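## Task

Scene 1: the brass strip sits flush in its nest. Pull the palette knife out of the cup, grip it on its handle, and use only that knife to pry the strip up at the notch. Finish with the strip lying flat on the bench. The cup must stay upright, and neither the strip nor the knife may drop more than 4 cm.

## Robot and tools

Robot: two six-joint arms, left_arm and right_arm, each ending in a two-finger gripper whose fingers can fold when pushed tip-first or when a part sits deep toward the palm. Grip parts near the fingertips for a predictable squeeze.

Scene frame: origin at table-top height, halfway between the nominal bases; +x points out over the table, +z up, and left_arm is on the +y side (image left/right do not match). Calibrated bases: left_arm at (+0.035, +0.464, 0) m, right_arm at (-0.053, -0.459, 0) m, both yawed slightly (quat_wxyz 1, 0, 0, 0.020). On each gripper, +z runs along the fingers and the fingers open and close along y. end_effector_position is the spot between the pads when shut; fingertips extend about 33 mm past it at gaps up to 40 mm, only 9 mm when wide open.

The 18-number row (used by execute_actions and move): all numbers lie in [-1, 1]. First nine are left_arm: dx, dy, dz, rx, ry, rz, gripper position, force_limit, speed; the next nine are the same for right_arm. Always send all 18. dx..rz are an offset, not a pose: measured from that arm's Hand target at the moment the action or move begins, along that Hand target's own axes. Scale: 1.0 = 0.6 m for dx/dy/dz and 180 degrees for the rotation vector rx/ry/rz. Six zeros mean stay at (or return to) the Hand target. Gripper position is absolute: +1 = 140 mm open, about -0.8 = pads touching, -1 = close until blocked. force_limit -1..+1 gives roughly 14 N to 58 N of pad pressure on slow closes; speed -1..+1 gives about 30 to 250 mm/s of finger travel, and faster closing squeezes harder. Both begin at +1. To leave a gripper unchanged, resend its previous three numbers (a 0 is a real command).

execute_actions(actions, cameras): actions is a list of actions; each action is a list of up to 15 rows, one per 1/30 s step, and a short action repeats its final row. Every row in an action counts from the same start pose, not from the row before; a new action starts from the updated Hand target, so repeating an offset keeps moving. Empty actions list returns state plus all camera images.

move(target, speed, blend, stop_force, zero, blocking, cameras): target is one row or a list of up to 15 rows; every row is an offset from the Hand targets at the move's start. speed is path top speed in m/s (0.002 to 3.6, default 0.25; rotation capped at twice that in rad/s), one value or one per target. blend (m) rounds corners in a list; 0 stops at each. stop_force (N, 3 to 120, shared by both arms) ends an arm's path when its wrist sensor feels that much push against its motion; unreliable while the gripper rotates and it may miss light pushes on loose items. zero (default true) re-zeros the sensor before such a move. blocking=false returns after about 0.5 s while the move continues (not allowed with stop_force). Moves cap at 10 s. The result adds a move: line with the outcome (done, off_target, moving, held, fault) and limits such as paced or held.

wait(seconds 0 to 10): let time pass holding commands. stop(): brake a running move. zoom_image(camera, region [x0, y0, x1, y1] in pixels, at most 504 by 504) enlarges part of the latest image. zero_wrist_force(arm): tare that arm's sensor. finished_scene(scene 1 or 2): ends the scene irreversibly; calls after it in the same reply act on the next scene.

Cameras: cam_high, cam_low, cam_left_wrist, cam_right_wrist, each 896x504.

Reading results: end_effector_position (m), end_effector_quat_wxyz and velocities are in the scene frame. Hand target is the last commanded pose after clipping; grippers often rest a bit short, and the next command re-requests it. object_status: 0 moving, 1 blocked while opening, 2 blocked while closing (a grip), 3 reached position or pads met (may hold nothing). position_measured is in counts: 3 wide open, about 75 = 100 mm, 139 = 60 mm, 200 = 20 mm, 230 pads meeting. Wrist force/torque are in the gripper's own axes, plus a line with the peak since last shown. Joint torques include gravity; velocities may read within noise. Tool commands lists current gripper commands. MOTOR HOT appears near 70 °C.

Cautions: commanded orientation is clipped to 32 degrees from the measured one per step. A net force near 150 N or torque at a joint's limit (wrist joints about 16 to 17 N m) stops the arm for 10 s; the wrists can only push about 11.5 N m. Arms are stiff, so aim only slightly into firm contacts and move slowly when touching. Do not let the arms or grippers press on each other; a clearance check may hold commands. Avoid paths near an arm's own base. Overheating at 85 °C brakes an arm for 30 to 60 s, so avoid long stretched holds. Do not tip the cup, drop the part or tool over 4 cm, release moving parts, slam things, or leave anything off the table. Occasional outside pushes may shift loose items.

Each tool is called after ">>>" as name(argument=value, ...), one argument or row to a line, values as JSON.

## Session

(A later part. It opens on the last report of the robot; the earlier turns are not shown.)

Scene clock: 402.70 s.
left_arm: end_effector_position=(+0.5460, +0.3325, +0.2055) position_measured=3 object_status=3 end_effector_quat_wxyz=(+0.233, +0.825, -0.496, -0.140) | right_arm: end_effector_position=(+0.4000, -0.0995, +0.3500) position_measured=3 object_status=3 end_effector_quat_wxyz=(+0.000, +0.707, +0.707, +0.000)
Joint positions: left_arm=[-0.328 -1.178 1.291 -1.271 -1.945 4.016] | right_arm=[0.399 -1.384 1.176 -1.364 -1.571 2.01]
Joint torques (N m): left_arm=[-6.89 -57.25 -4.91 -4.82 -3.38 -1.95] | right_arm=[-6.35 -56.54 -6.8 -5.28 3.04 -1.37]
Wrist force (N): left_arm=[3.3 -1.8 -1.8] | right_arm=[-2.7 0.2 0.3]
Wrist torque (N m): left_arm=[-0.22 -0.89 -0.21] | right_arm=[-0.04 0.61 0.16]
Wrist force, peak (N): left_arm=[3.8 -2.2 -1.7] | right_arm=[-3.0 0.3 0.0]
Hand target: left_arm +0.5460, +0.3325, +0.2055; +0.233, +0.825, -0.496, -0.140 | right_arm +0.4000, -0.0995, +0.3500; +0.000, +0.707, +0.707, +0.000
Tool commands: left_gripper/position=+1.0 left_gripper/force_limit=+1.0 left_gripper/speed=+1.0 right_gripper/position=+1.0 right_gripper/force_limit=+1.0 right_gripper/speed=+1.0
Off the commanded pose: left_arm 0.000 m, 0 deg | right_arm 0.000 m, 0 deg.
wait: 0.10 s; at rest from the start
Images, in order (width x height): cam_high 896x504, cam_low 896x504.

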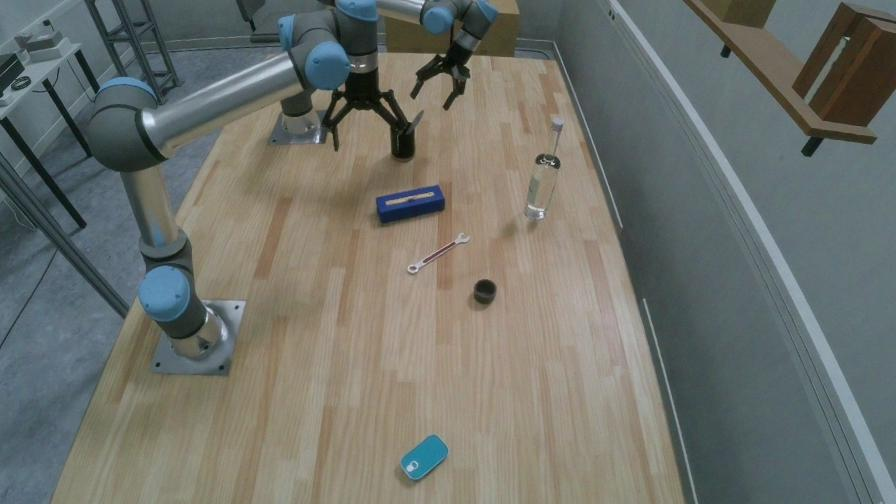

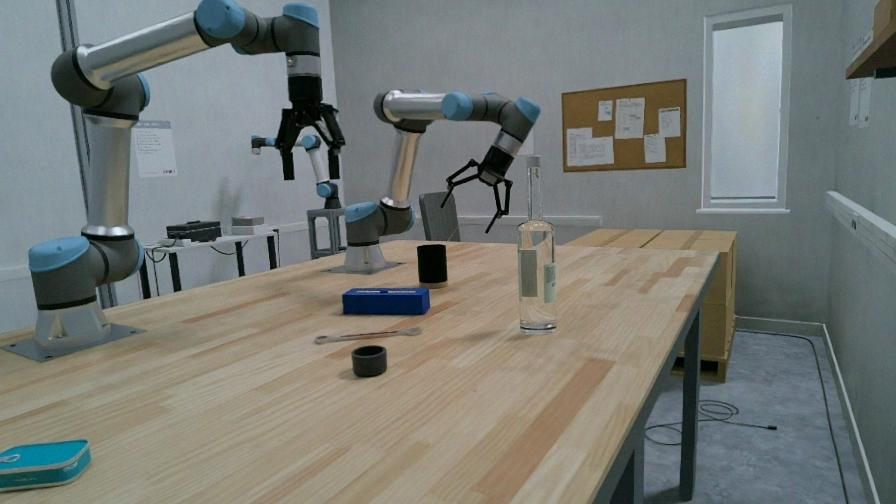

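>>> move(
  target=[-0.0153,0.0018,0,-0.035,0.022,0.016,-0.16,0,0,0,0,0,0,0,0,1,1,1],
  speed=0.15,
  cameras=["cam_left_wrist","cam_low","cam_high"],
)

>>> zoom_image(
  camera="cam_low",
  region=[400, 130, 560, 290],
)

>>> zoom_image(
  camera="cam_left_wrist",
  region=[380, 130, 600, 350],
)

>>> zoom_image(
  camera="cam_high",
  region=[380, 20, 500, 140],
)

Scene clock: 428.50 s.
left_arm: end_effector_position=(+0.5409, +0.3402, +0.2060) position_measured=149 object_status=3 end_effector_quat_wxyz=(+0.298, +0.802, -0.500, -0.133) | right_arm: end_effector_position=(+0.4000, -0.0995, +0.3500) position_measured=3 object_status=3 end_effector_quat_wxyz=(+0.000, +0.707, +0.707, +0.000)
Joint positions: left_arm=[-0.266 -1.146 1.278 -1.212 -2.038 4.149] | right_arm=[0.399 -1.384 1.176 -1.364 -1.571 2.01]
Joint torques (N m): left_arm=[6.05 -20.12 -40.59 1.11 -3.73 2.06] | right_arm=[-6.62 -56.33 -5.74 -5.36 2.92 -1.16]
Wrist force (N): left_arm=[3.5 -1.2 -1.6] | right_arm=[-2.5 0.4 -0.1]
Wrist torque (N m): left_arm=[-0.03 -0.94 -0.37] | right_arm=[0.01 0.56 0.17]
Wrist force, peak (N): left_arm=[6.6 -0.4 -1.0] | right_arm=[-3.1 0.4 0.0]
Hand target: left_arm +0.5409, +0.3402, +0.2060; +0.298, +0.802, -0.500, -0.133 | right_arm +0.4000, -0.0995, +0.3500; +0.000, +0.707, +0.707, +0.000
Off the commanded pose: left_arm 0.000 m, 0 deg | right_arm 0.000 m, 0 deg.
move: done
Images, in order (width x height): cam_high 896x504, cam_low 896x504, cam_left_wrist 896x504.

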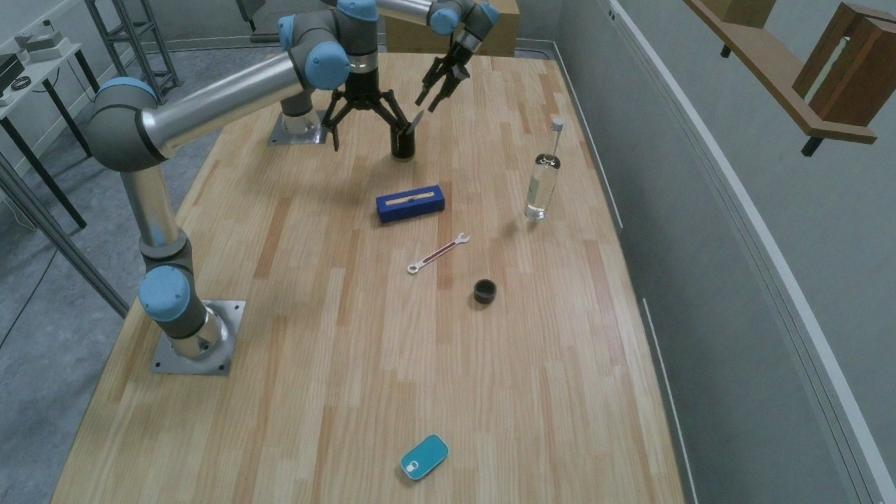

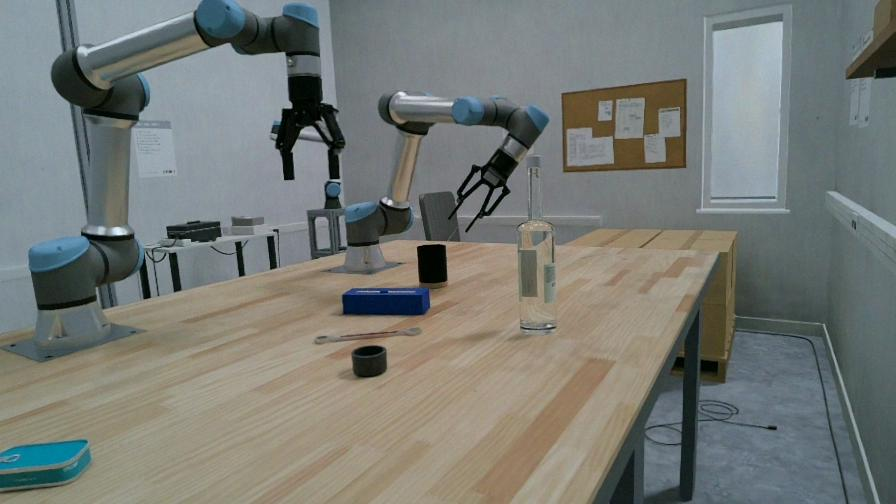

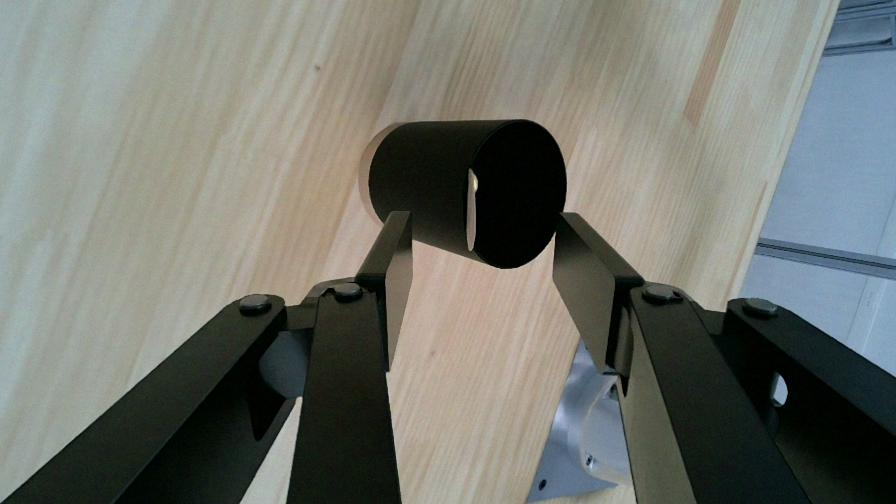

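Scaled by 3.150 from the camera's 896x504 image, which has a finer 1280x720 frame.

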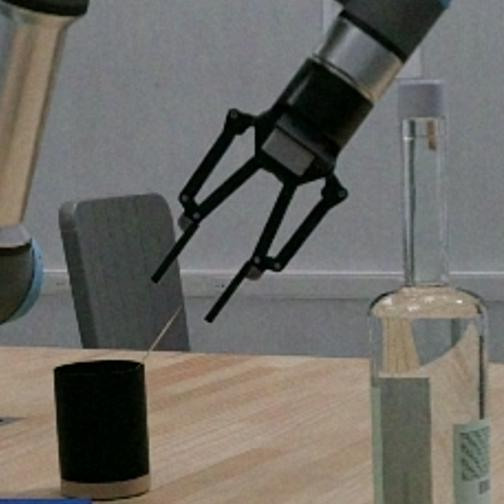

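Scaled by 2.291 from the camera's 896x504 image, which has a finer 1280x720 frame.

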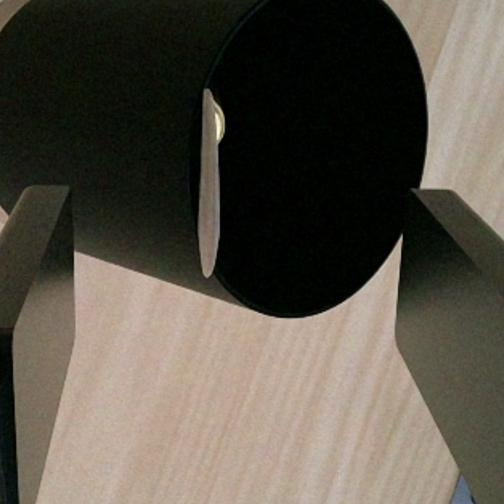

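Scaled by 4.200 from the camera's 896x504 image, which has a finer 1280x720 frame.

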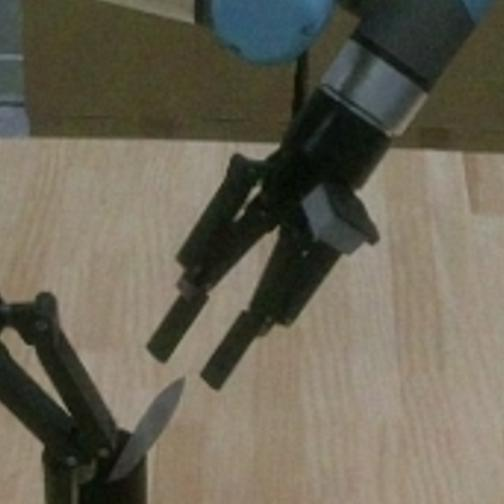

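>>> move(
  target=[0,-0.0067,0.03,0,0,0,-0.16,0,0,0,0,0,0,0,0,1,1,1],
  speed=0.1,
  cameras=["cam_left_wrist","cam_low","cam_high"],
)

>>> zoom_image(
  camera="cam_low",
  region=[400, 150, 540, 290],
)

>>> zoom_image(
  camera="cam_left_wrist",
  region=[380, 130, 600, 350],
)

>>> zoom_image(
  camera="cam_high",
  region=[380, 20, 500, 140],
)

Scene clock: 449.07 s.
left_arm: end_effector_position=(+0.5346, +0.3353, +0.1895) position_measured=149 object_status=3 end_effector_quat_wxyz=(+0.298, +0.802, -0.500, -0.133) | right_arm: end_effector_position=(+0.4000, -0.0995, +0.3500) position_measured=3 object_status=3 end_effector_quat_wxyz=(+0.000, +0.707, +0.707, +0.000)
Joint positions: left_arm=[-0.275 -1.155 1.335 -1.264 -2.043 4.14] | right_arm=[0.399 -1.384 1.176 -1.364 -1.571 2.01]
Joint torques (N m): left_arm=[-4.37 -57.94 -5.63 -4.64 -3.58 -1.45] | right_arm=[-7.29 -56.42 -7.11 -5.25 2.97 -1.09]
Wrist force (N): left_arm=[3.8 -1.4 -1.6] | right_arm=[-2.8 0.4 -0.2]
Wrist torque (N m): left_arm=[-0.10 -1.02 -0.35] | right_arm=[0.01 0.63 0.16]
Wrist force, peak (N): left_arm=[4.2 -1.1 -1.6] | right_arm=[-3.1 0.4 -0.2]
Hand target: left_arm +0.5346, +0.3353, +0.1894; +0.298, +0.802, -0.500, -0.133 | right_arm +0.4000, -0.0995, +0.3500; +0.000, +0.707, +0.707, +0.000
Off the commanded pose: left_arm 0.000 m, 0 deg | right_arm 0.000 m, 0 deg.
move: done
Images, in order (width x height): cam_high 896x504, cam_low 896x504, cam_left_wrist 896x504.

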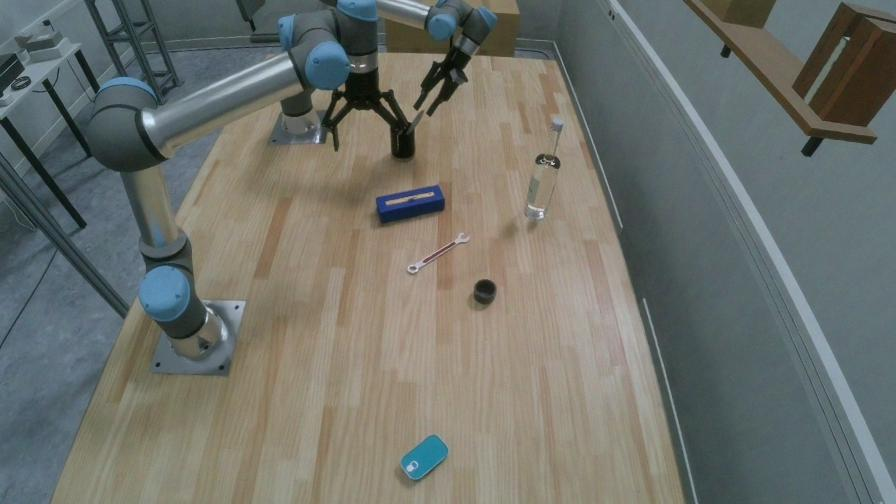

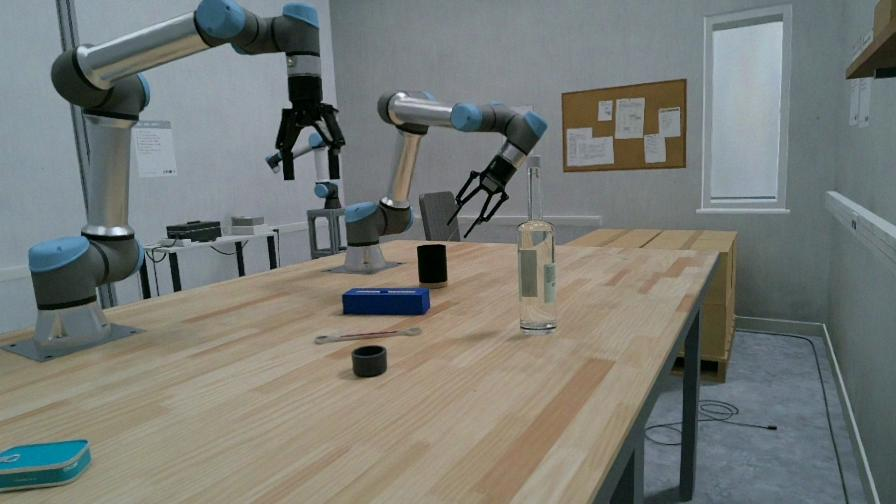

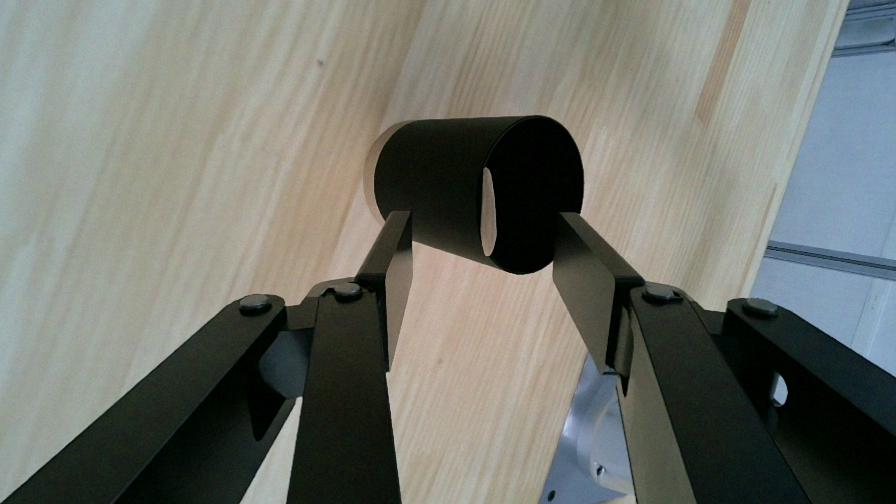

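Scaled by 3.600 from the camera's 896x504 image, which has a finer 1280x720 frame.

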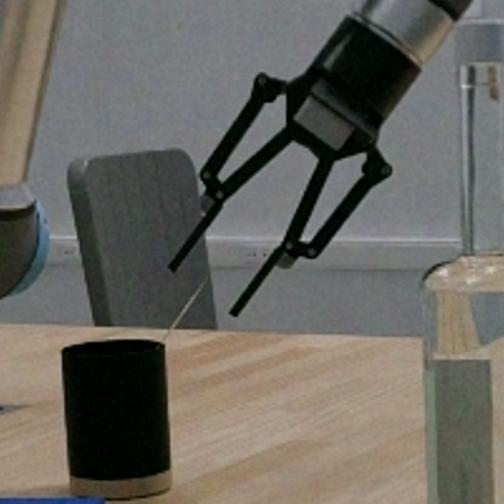

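Scaled by 2.291 from the camera's 896x504 image, which has a finer 1280x720 frame.

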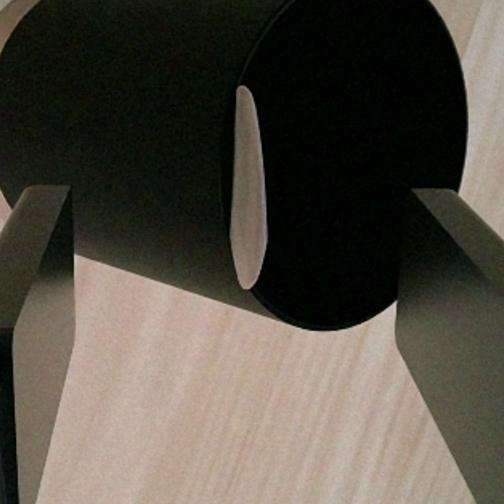

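Scaled by 4.200 from the camera's 896x504 image, which has a finer 1280x720 frame.

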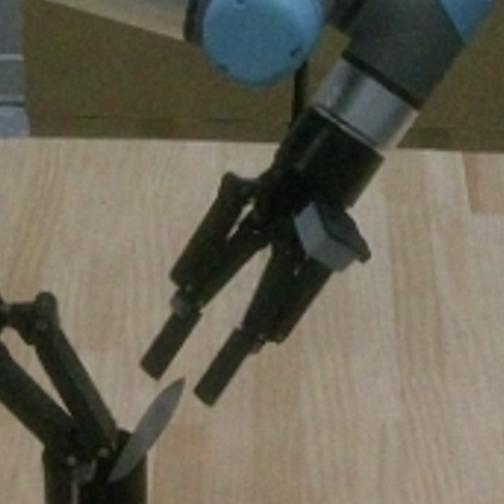

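>>> move(
  target=[0,0,0.002,0,0,0,-1,0,-1,0,0,0,0,0,0,1,1,1],
  speed=0.1,
  cameras=["cam_left_wrist","cam_low","cam_high"],
)

>>> zoom_image(
  camera="cam_low",
  region=[400, 150, 540, 290],
)

>>> zoom_image(
  camera="cam_left_wrist",
  region=[380, 130, 600, 350],
)

>>> zoom_image(
  camera="cam_high",
  region=[380, 20, 500, 140],
)

Scene clock: 464.97 s.
left_arm: end_effector_position=(+0.5340, +0.3349, +0.1885) position_measured=232 object_status=0 end_effector_quat_wxyz=(+0.298, +0.802, -0.500, -0.133) | right_arm: end_effector_position=(+0.4000, -0.0995, +0.3500) position_measured=3 object_status=3 end_effector_quat_wxyz=(+0.000, +0.707, +0.707, +0.000)
Joint positions: left_arm=[-0.276 -1.156 1.339 -1.267 -2.043 4.139] | right_arm=[0.399 -1.384 1.176 -1.364 -1.571 2.01]
Joint torques (N m): left_arm=[-4.8 -56.97 -6.12 -4.44 -3.11 -1.57] | right_arm=[-6.5 -56.45 -6.13 -5.17 2.94 -1.02]
Wrist force (N): left_arm=[4.0 -0.6 -1.7] | right_arm=[-2.6 0.2 -0.1]
Wrist torque (N m): left_arm=[-0.17 -1.06 -0.34] | right_arm=[-0.04 0.57 0.16]
Wrist force, peak (N): left_arm=[4.2 -1.3 -1.6] | right_arm=[-3.1 0.4 -0.4]
Hand target: left_arm +0.5340, +0.3349, +0.1885; +0.298, +0.802, -0.500, -0.133 | right_arm +0.4000, -0.0995, +0.3500; +0.000, +0.707, +0.707, +0.000
Off the commanded pose: left_arm 0.000 m, 0 deg | right_arm 0.000 m, 0 deg.
move: done
Images, in order (width x height): cam_high 896x504, cam_low 896x504, cam_left_wrist 896x504.

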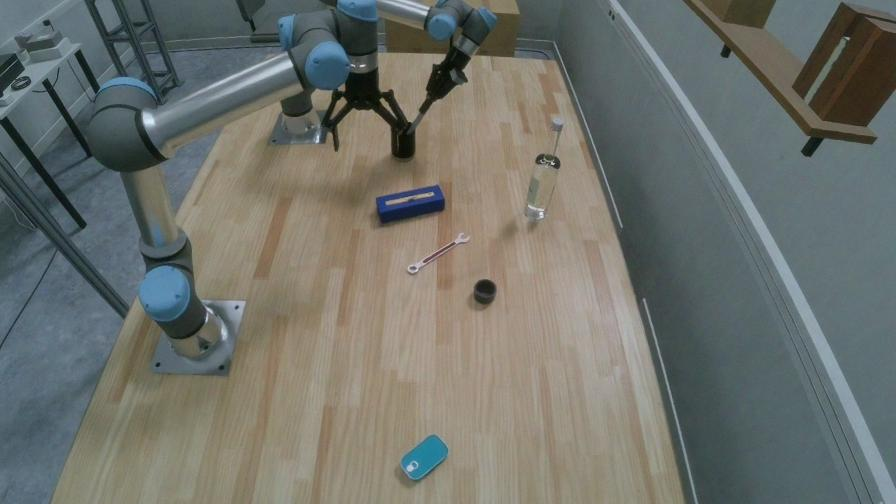

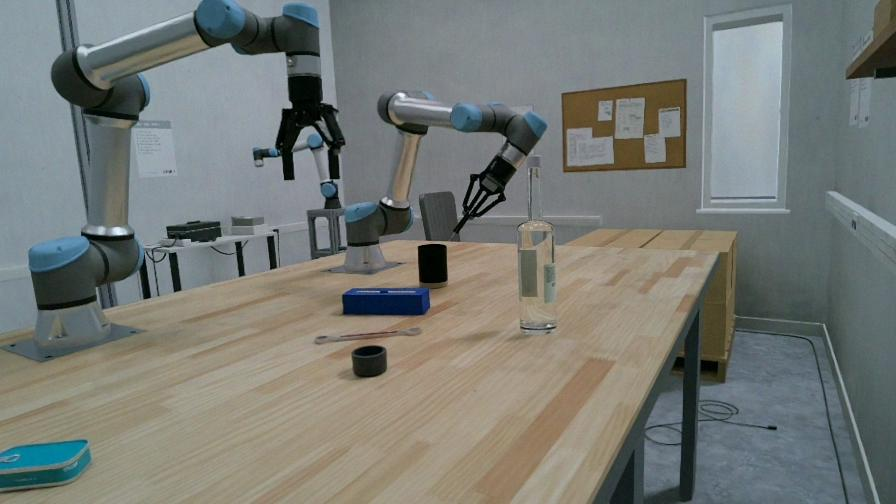

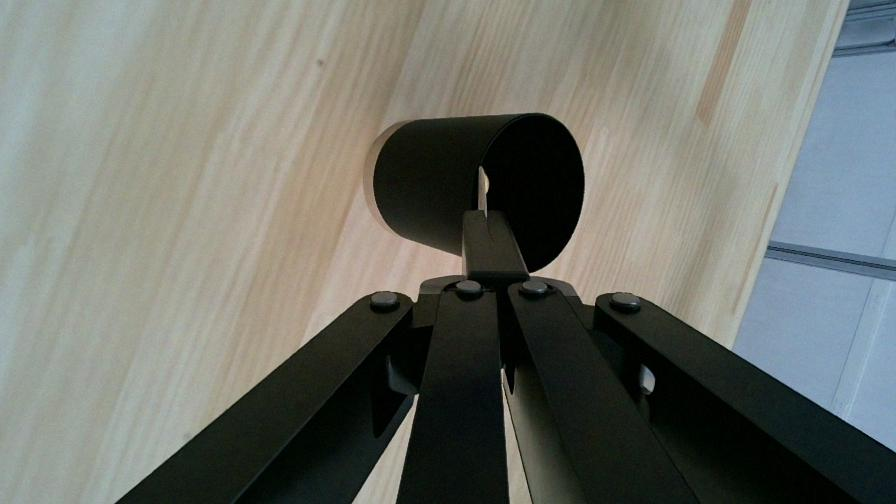

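Scaled by 3.600 from the camera's 896x504 image, which has a finer 1280x720 frame.

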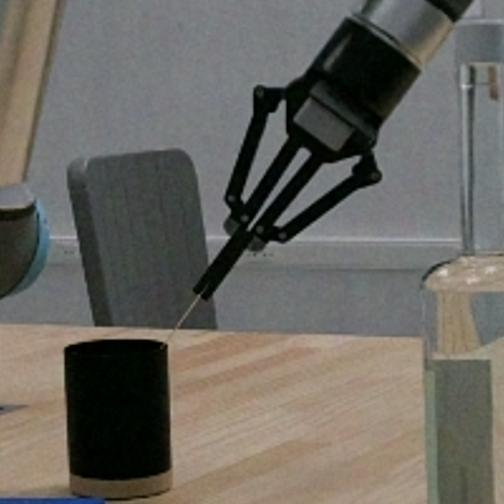

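Scaled by 2.291 from the camera's 896x504 image, which has a finer 1280x720 frame.

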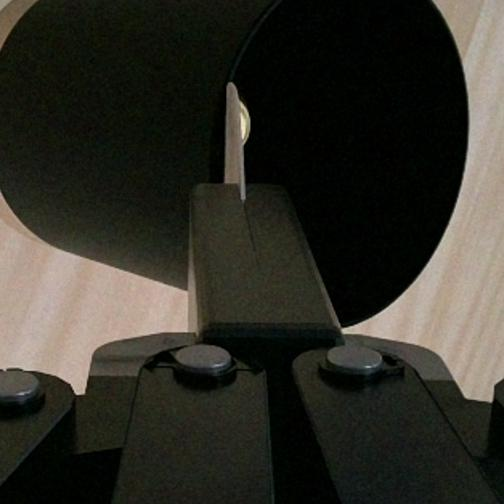

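Scaled by 4.200 from the camera's 896x504 image, which has a finer 1280x720 frame.

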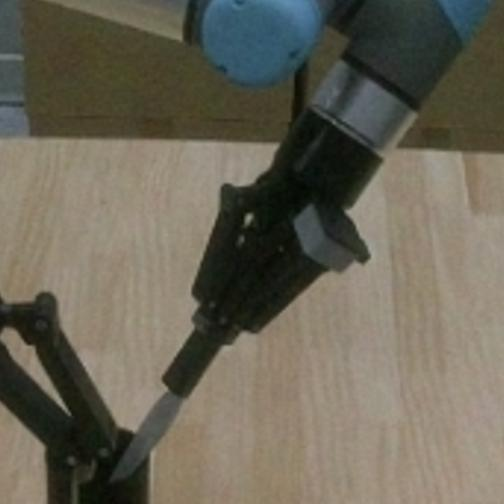

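>>> move(
  target=[0,0,-0.03,0,0,0,-1,0,-1,0,0,0,0,0,0,1,1,1],
  speed=0.08,
  cameras=["cam_left_wrist","cam_low","cam_high"],
)

>>> zoom_image(
  camera="cam_low",
  region=[400, 150, 540, 290],
)

>>> zoom_image(
  camera="cam_left_wrist",
  region=[380, 130, 600, 350],
)

Scene clock: 472.83 s.
left_arm: end_effector_position=(+0.5431, +0.3411, +0.2025) position_measured=232 object_status=3 end_effector_quat_wxyz=(+0.298, +0.802, -0.500, -0.133) | right_arm: end_effector_position=(+0.4000, -0.0995, +0.3500) position_measured=3 object_status=3 end_effector_quat_wxyz=(+0.000, +0.707, +0.707, +0.000)
Joint positions: left_arm=[-0.264 -1.139 1.277 -1.217 -2.038 4.152] | right_arm=[0.399 -1.384 1.176 -1.364 -1.571 2.01]
Joint torques (N m): left_arm=[6.59 -21.31 -41.27 1.11 0.95 2.19] | right_arm=[-6.4 -56.62 -6.25 -5.05 2.95 -0.98]
Wrist force (N): left_arm=[3.5 -1.4 -1.6] | right_arm=[-2.3 0.4 0.1]
Wrist torque (N m): left_arm=[-0.05 -0.95 -0.36] | right_arm=[-0.01 0.52 0.16]
Wrist force, peak (N): left_arm=[4.3 -1.1 -1.8] | right_arm=[-3.0 0.3 0.0]
Hand target: left_arm +0.5432, +0.3411, +0.2026; +0.298, +0.802, -0.500, -0.133 | right_arm +0.4000, -0.0995, +0.3500; +0.000, +0.707, +0.707, +0.000
Off the commanded pose: left_arm 0.000 m, 0 deg | right_arm 0.000 m, 0 deg.
move: done
Images, in order (width x height): cam_high 896x504, cam_low 896x504, cam_left_wrist 896x504.

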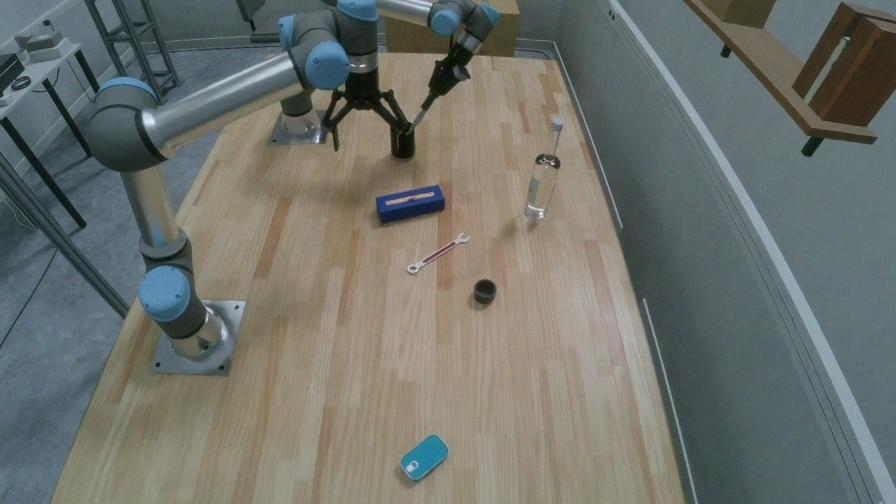

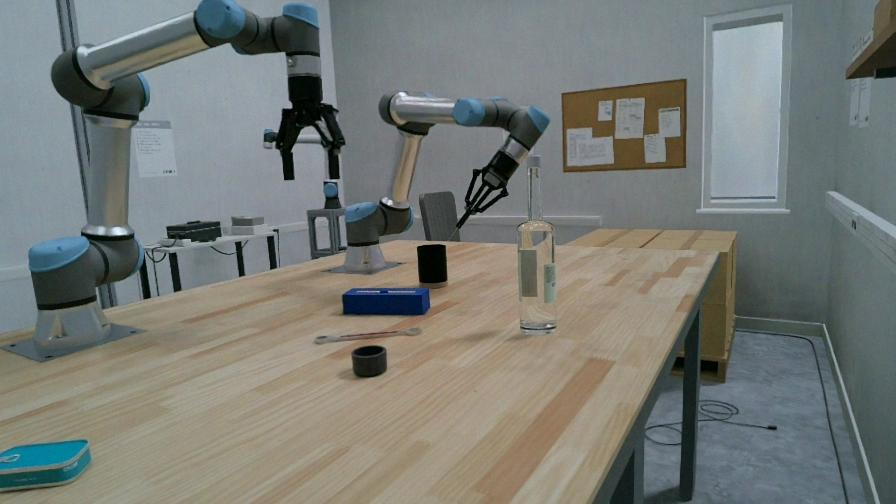

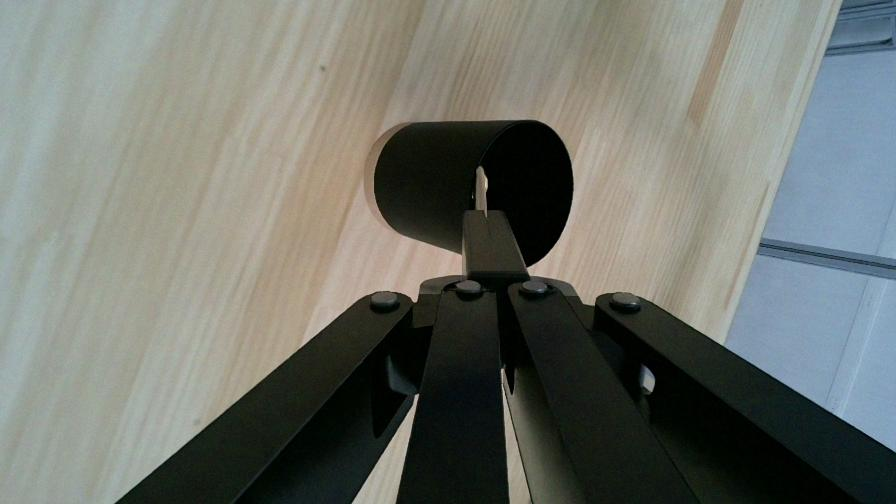

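Scaled by 3.600 from the camera's 896x504 image, which has a finer 1280x720 frame.

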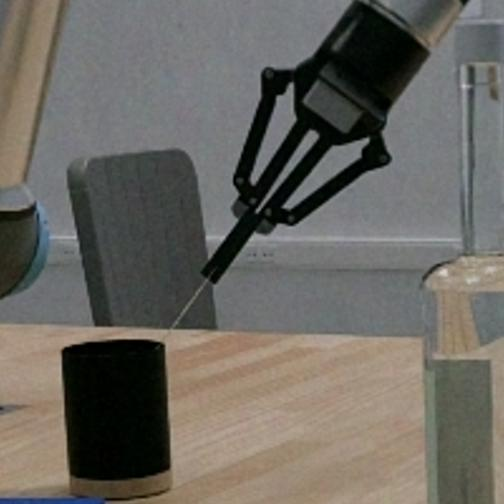

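Scaled by 2.291 from the camera's 896x504 image, which has a finer 1280x720 frame.

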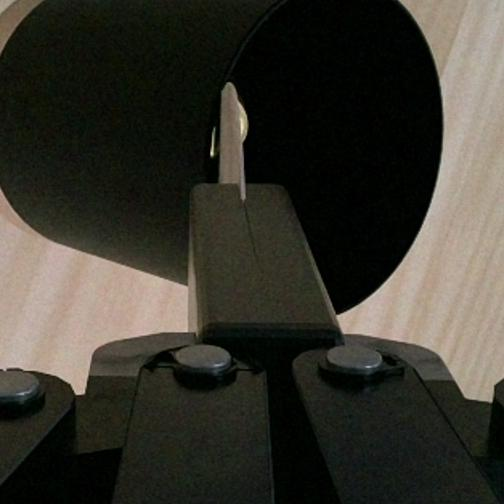

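>>> move(
  target=[0,0,-0.22,0,0,0,-1,0,-1,0,0,0,0,0,0,1,1,1],
  speed=0.1,
  cameras=["cam_left_wrist","cam_low","cam_high"],
)

>>> zoom_image(
  camera="cam_low",
  region=[400, 110, 540, 250],
)

>>> zoom_image(
  camera="cam_high",
  region=[360, 20, 500, 160],
)

>>> zoom_image(
  camera="cam_left_wrist",
  region=[380, 100, 600, 320],
)

Scene clock: 481.20 s.
left_arm: end_effector_position=(+0.6107, +0.3867, +0.3065) position_measured=232 object_status=3 end_effector_quat_wxyz=(+0.298, +0.802, -0.500, -0.133) end_effector_velocity=(+0.000, +0.000, +0.001) end_effector_angular_velocity=(+0.001, -0.001, -0.001) | right_arm: end_effector_position=(+0.4000, -0.0995, +0.3500) position_measured=3 object_status=3 end_effector_quat_wxyz=(+0.000, +0.707, +0.707, +0.000)
Joint positions: left_arm=[-0.181 -0.917 0.655 -0.782 -1.997 4.232] | right_arm=[0.399 -1.384 1.176 -1.364 -1.571 2.01]
Joint velocities: left_arm=[0 0.002 -0.005 0.002 0.001 0] | right_arm=[within noise]
Joint torques (N m): left_arm=[7.08 -27.3 -38.53 1.26 0.9 1.95] | right_arm=[-6.76 -56.18 -6.48 -5.12 3.01 -0.78]
Wrist force (N): left_arm=[3.0 -2.1 -1.4] | right_arm=[-2.5 0.6 -0.5]
Wrist torque (N m): left_arm=[-0.14 -0.84 -0.37] | right_arm=[0.04 0.56 0.16]
Wrist force, peak (N): left_arm=[4.2 -1.3 -1.2] | right_arm=[-3.0 0.5 -0.3]
Hand target: left_arm +0.6107, +0.3867, +0.3065; +0.298, +0.802, -0.500, -0.133 | right_arm +0.4000, -0.0995, +0.3500; +0.000, +0.707, +0.707, +0.000
Off the commanded pose: left_arm 0.000 m, 0 deg | right_arm 0.000 m, 0 deg.
move: done
Images, in order (width x height): cam_high 896x504, cam_low 896x504, cam_left_wrist 896x504.

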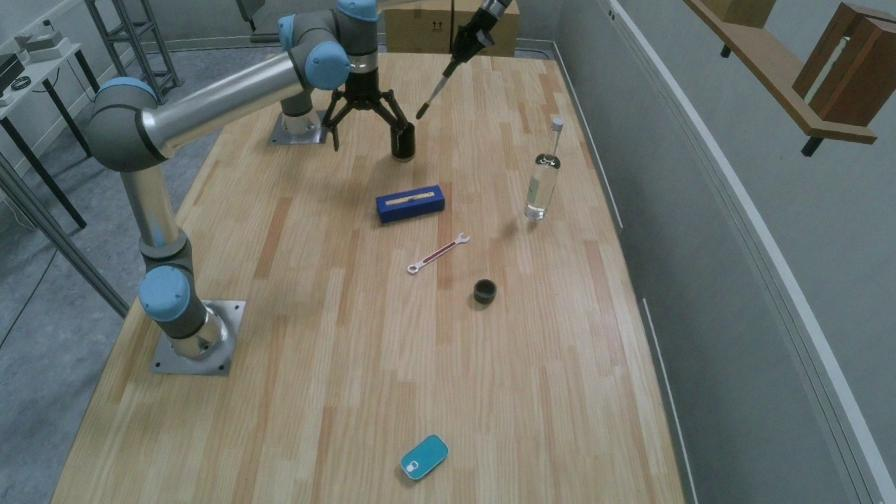

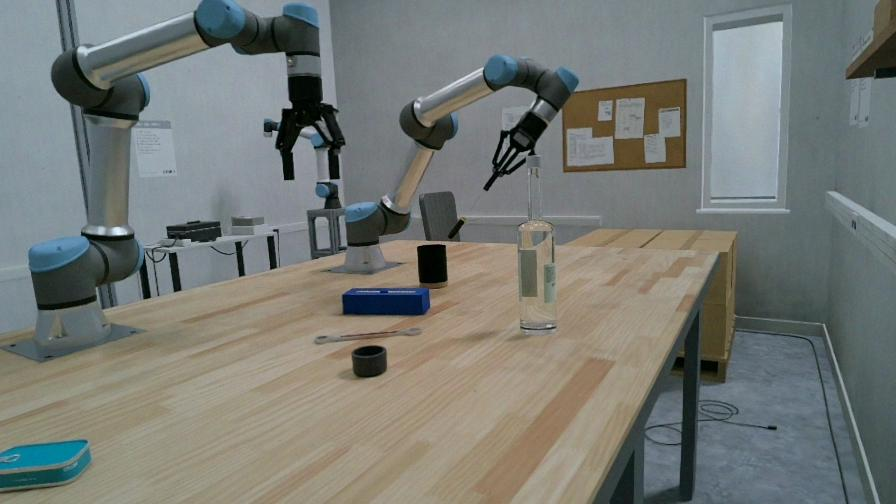

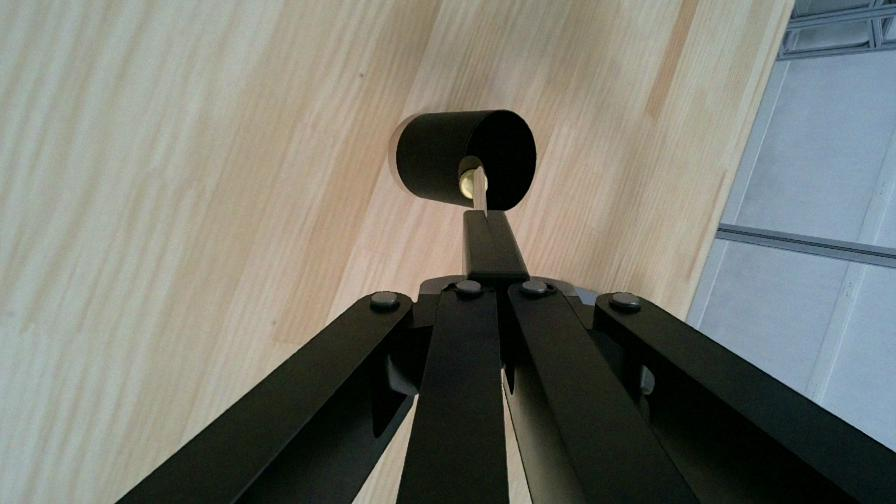

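Scaled by 3.600 from the camera's 896x504 image, which has a finer 1280x720 frame.

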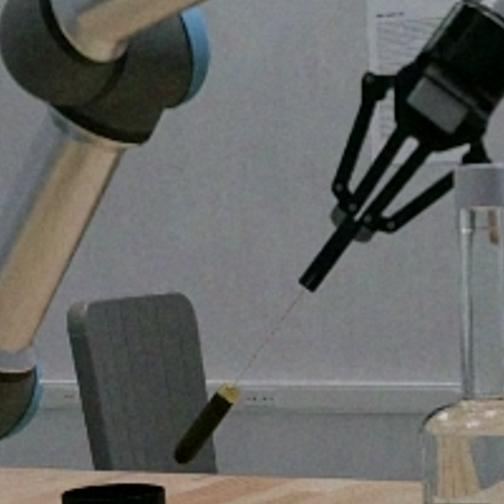

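Scaled by 3.600 from the camera's 896x504 image, which has a finer 1280x720 frame.

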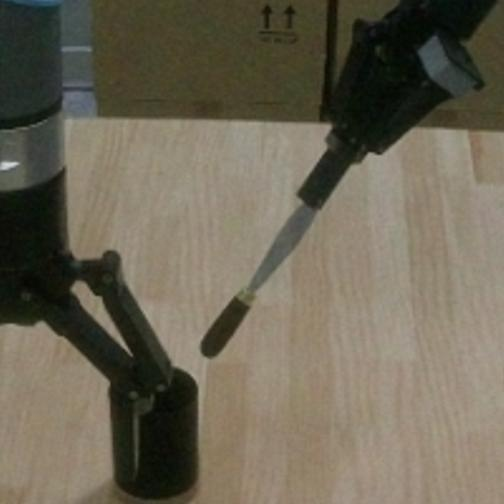

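Scaled by 2.291 from the camera's 896x504 image, which has a finer 1280x720 frame.

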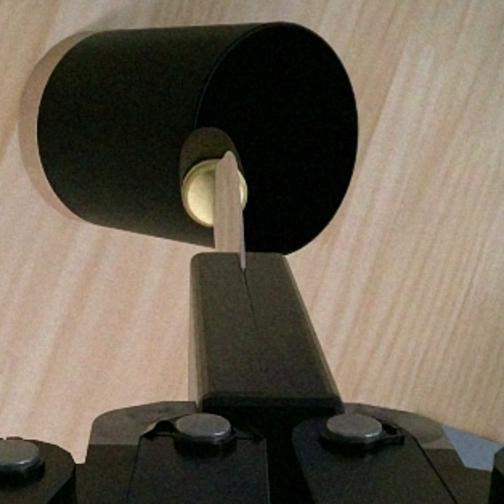

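>>> move(
  target=[
    [0,0,0,0,0,0,-1,0,-1,0.0462,0.075,0.0833,0,0,-0.5,1,1,1],
    [0,0,0,0,0,0,-1,0,-1,0.0925,0.15,0.1667,0,0,-1,1,1,1],
  ],
  speed=0.35,
  blend=0.02,
  cameras=["cam_right_wrist","cam_low"],
)

>>> zoom_image(
  camera="cam_right_wrist",
  region=[300, 150, 600, 330],
)

Scene clock: 527.37 s.
left_arm: end_effector_position=(+0.6107, +0.3867, +0.3065) position_measured=232 object_status=3 end_effector_quat_wxyz=(+0.298, +0.802, -0.500, -0.133) | right_arm: end_effector_position=(+0.4902, -0.0441, +0.2501) position_measured=3 object_status=3 end_effector_quat_wxyz=(+0.000, +0.707, -0.708, +0.000)
Joint positions: left_arm=[-0.181 -0.917 0.655 -0.782 -1.997 4.232] | right_arm=[0.417 -1.138 1.105 -1.539 -1.571 -1.114]
Joint torques (N m): left_arm=[4.49 -27 -39.37 1.2 0.88 1.97] | right_arm=[-6.24 -25.71 -41.2 -5.31 3.03 -1.66]
Wrist force (N): left_arm=[3.5 -2.3 -1.3] | right_arm=[-2.7 0.1 0.4]
Wrist torque (N m): left_arm=[-0.18 -0.95 -0.37] | right_arm=[-0.07 0.61 0.31]
Wrist force, peak (N): left_arm=[3.9 -2.2 -1.1] | right_arm=[-3.1 0.3 0.0]
Hand target: left_arm +0.6107, +0.3867, +0.3065; +0.298, +0.802, -0.500, -0.133 | right_arm +0.4902, -0.0441, +0.2500; +0.000, +0.707, -0.707, +0.000
Off the commanded pose: left_arm 0.000 m, 0 deg | right_arm 0.000 m, 0 deg.
move: done
Images, in order (width x height): cam_low 896x504, cam_right_wrist 896x504.

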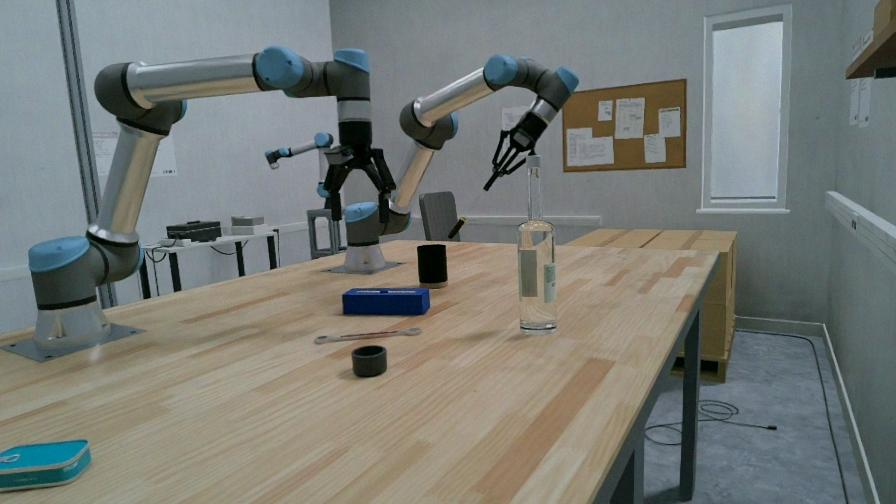

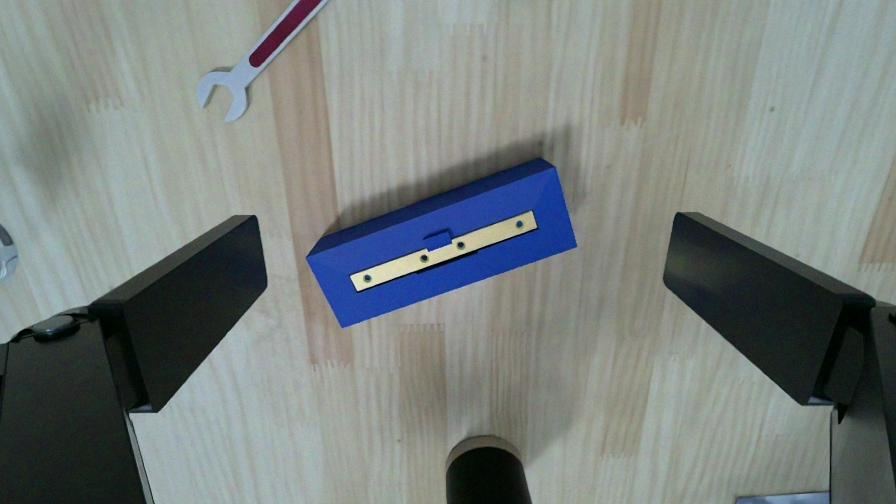

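Scaled by 1.680 from the camera's 896x504 image, which has a finer 1280x720 frame.

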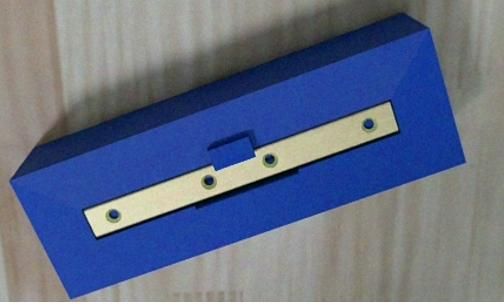

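>>> zoom_image(
  camera="cam_right_wrist",
  region=[400, 210, 490, 290],
)

Scaled by 5.600 from the camera's 896x504 image, which has a finer 1280x720 frame.

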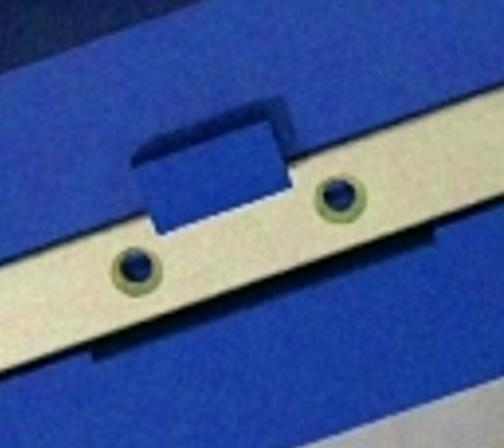

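>>> move(
  target=[0,0,0,0,0,0,-1,0,-1,0.0467,-0.0633,0.25,0,0,-0.108,1,1,1],
  speed=0.25,
  cameras=["cam_right_wrist"],
)

>>> zoom_image(
  camera="cam_right_wrist",
  region=[370, 330, 530, 430],
)

Scene clock: 569.77 s.
left_arm: end_effector_position=(+0.6107, +0.3867, +0.3065) position_measured=232 object_status=3 end_effector_quat_wxyz=(+0.298, +0.802, -0.500, -0.133) | right_arm: end_effector_position=(+0.5282, -0.0721, +0.1002) position_measured=3 object_status=3 end_effector_quat_wxyz=(+0.000, +0.816, -0.578, +0.000)
Joint positions: left_arm=[-0.181 -0.917 0.655 -0.782 -1.997 4.232] | right_arm=[0.356 -1.049 1.359 -1.882 -1.571 -1.514]
Joint torques (N m): left_arm=[4.37 -26.22 -38.17 1.37 0.94 2] | right_arm=[-8.92 -27.11 -6.46 -5.44 2.96 -1.62]
Wrist force (N): left_arm=[3.0 -2.1 -1.0] | right_arm=[-2.5 0.2 -0.1]
Wrist torque (N m): left_arm=[-0.14 -0.84 -0.37] | right_arm=[-0.04 0.55 0.32]
Wrist force, peak (N): left_arm=[3.7 -2.2 -0.9] | right_arm=[-6.1 1.8 -0.5]
Hand target: left_arm +0.6107, +0.3867, +0.3065; +0.298, +0.802, -0.500, -0.133 | right_arm +0.5283, -0.0721, +0.1001; +0.000, +0.816, -0.578, +0.000
Off the commanded pose: left_arm 0.000 m, 0 deg | right_arm 0.000 m, 0 deg.
move: done
Images, in order (width x height): cam_right_wrist 896x504.

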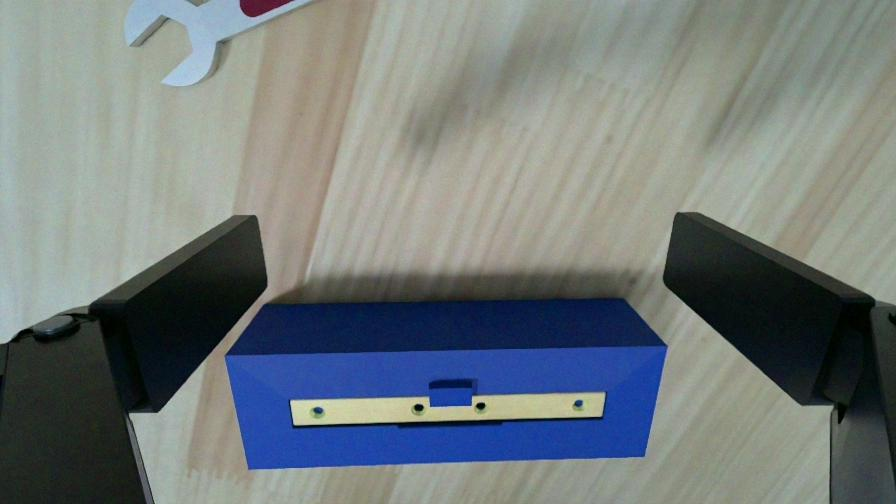

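Scaled by 3.150 from the camera's 896x504 image, which has a finer 1280x720 frame.

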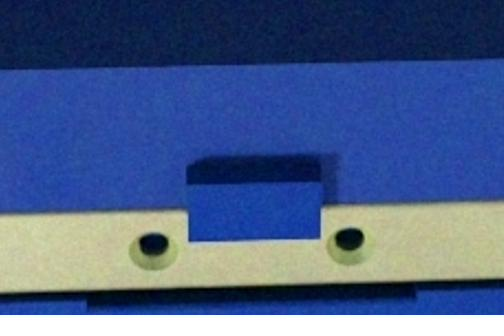

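>>> move(
  target=[0,0,0,0,0,0,-1,0,-1,-0.275,0,-0.05,0,0,0,1,1,1],
  speed=0.25,
  cameras=["cam_right_wrist"],
)

>>> zoom_image(
  camera="cam_right_wrist",
  region=[350, 20, 550, 140],
)

Scene clock: 582.53 s.
left_arm: end_effector_position=(+0.6107, +0.3867, +0.3065) position_measured=232 object_status=3 end_effector_quat_wxyz=(+0.298, +0.802, -0.500, -0.133) | right_arm: end_effector_position=(+0.4735, +0.0835, +0.1301) position_measured=3 object_status=3 end_effector_quat_wxyz=(+0.000, +0.816, -0.578, +0.000)
Joint positions: left_arm=[-0.181 -0.917 0.655 -0.782 -1.997 4.232] | right_arm=[0.584 -0.923 1.078 -1.726 -1.571 -1.286]
Joint torques (N m): left_arm=[3.23 -28.63 -40.67 1.41 0.9 1.83] | right_arm=[5.75 -32.26 -40.55 -0.78 -3.01 1.53]
Wrist force (N): left_arm=[3.1 -1.8 -1.4] | right_arm=[-2.9 0.0 -0.1]
Wrist torque (N m): left_arm=[-0.07 -0.85 -0.36] | right_arm=[-0.10 0.65 0.21]
Wrist force, peak (N): left_arm=[3.7 -2.2 -1.3] | right_arm=[11.6 -2.4 -0.2]
Hand target: left_arm +0.6107, +0.3867, +0.3065; +0.298, +0.802, -0.500, -0.133 | right_arm +0.4735, +0.0836, +0.1301; +0.000, +0.816, -0.578, +0.000
Off the commanded pose: left_arm 0.000 m, 0 deg | right_arm 0.000 m, 0 deg.
move: done
Images, in order (width x height): cam_right_wrist 896x504.

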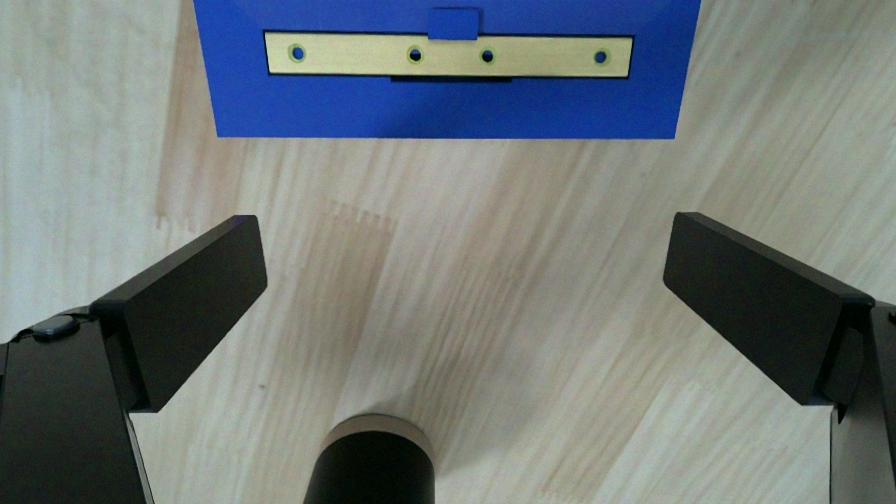

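Scaled by 2.520 from the camera's 896x504 image, which has a finer 1280x720 frame.

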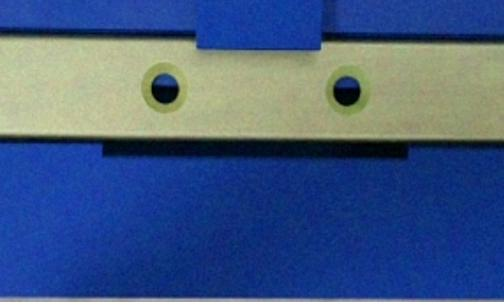

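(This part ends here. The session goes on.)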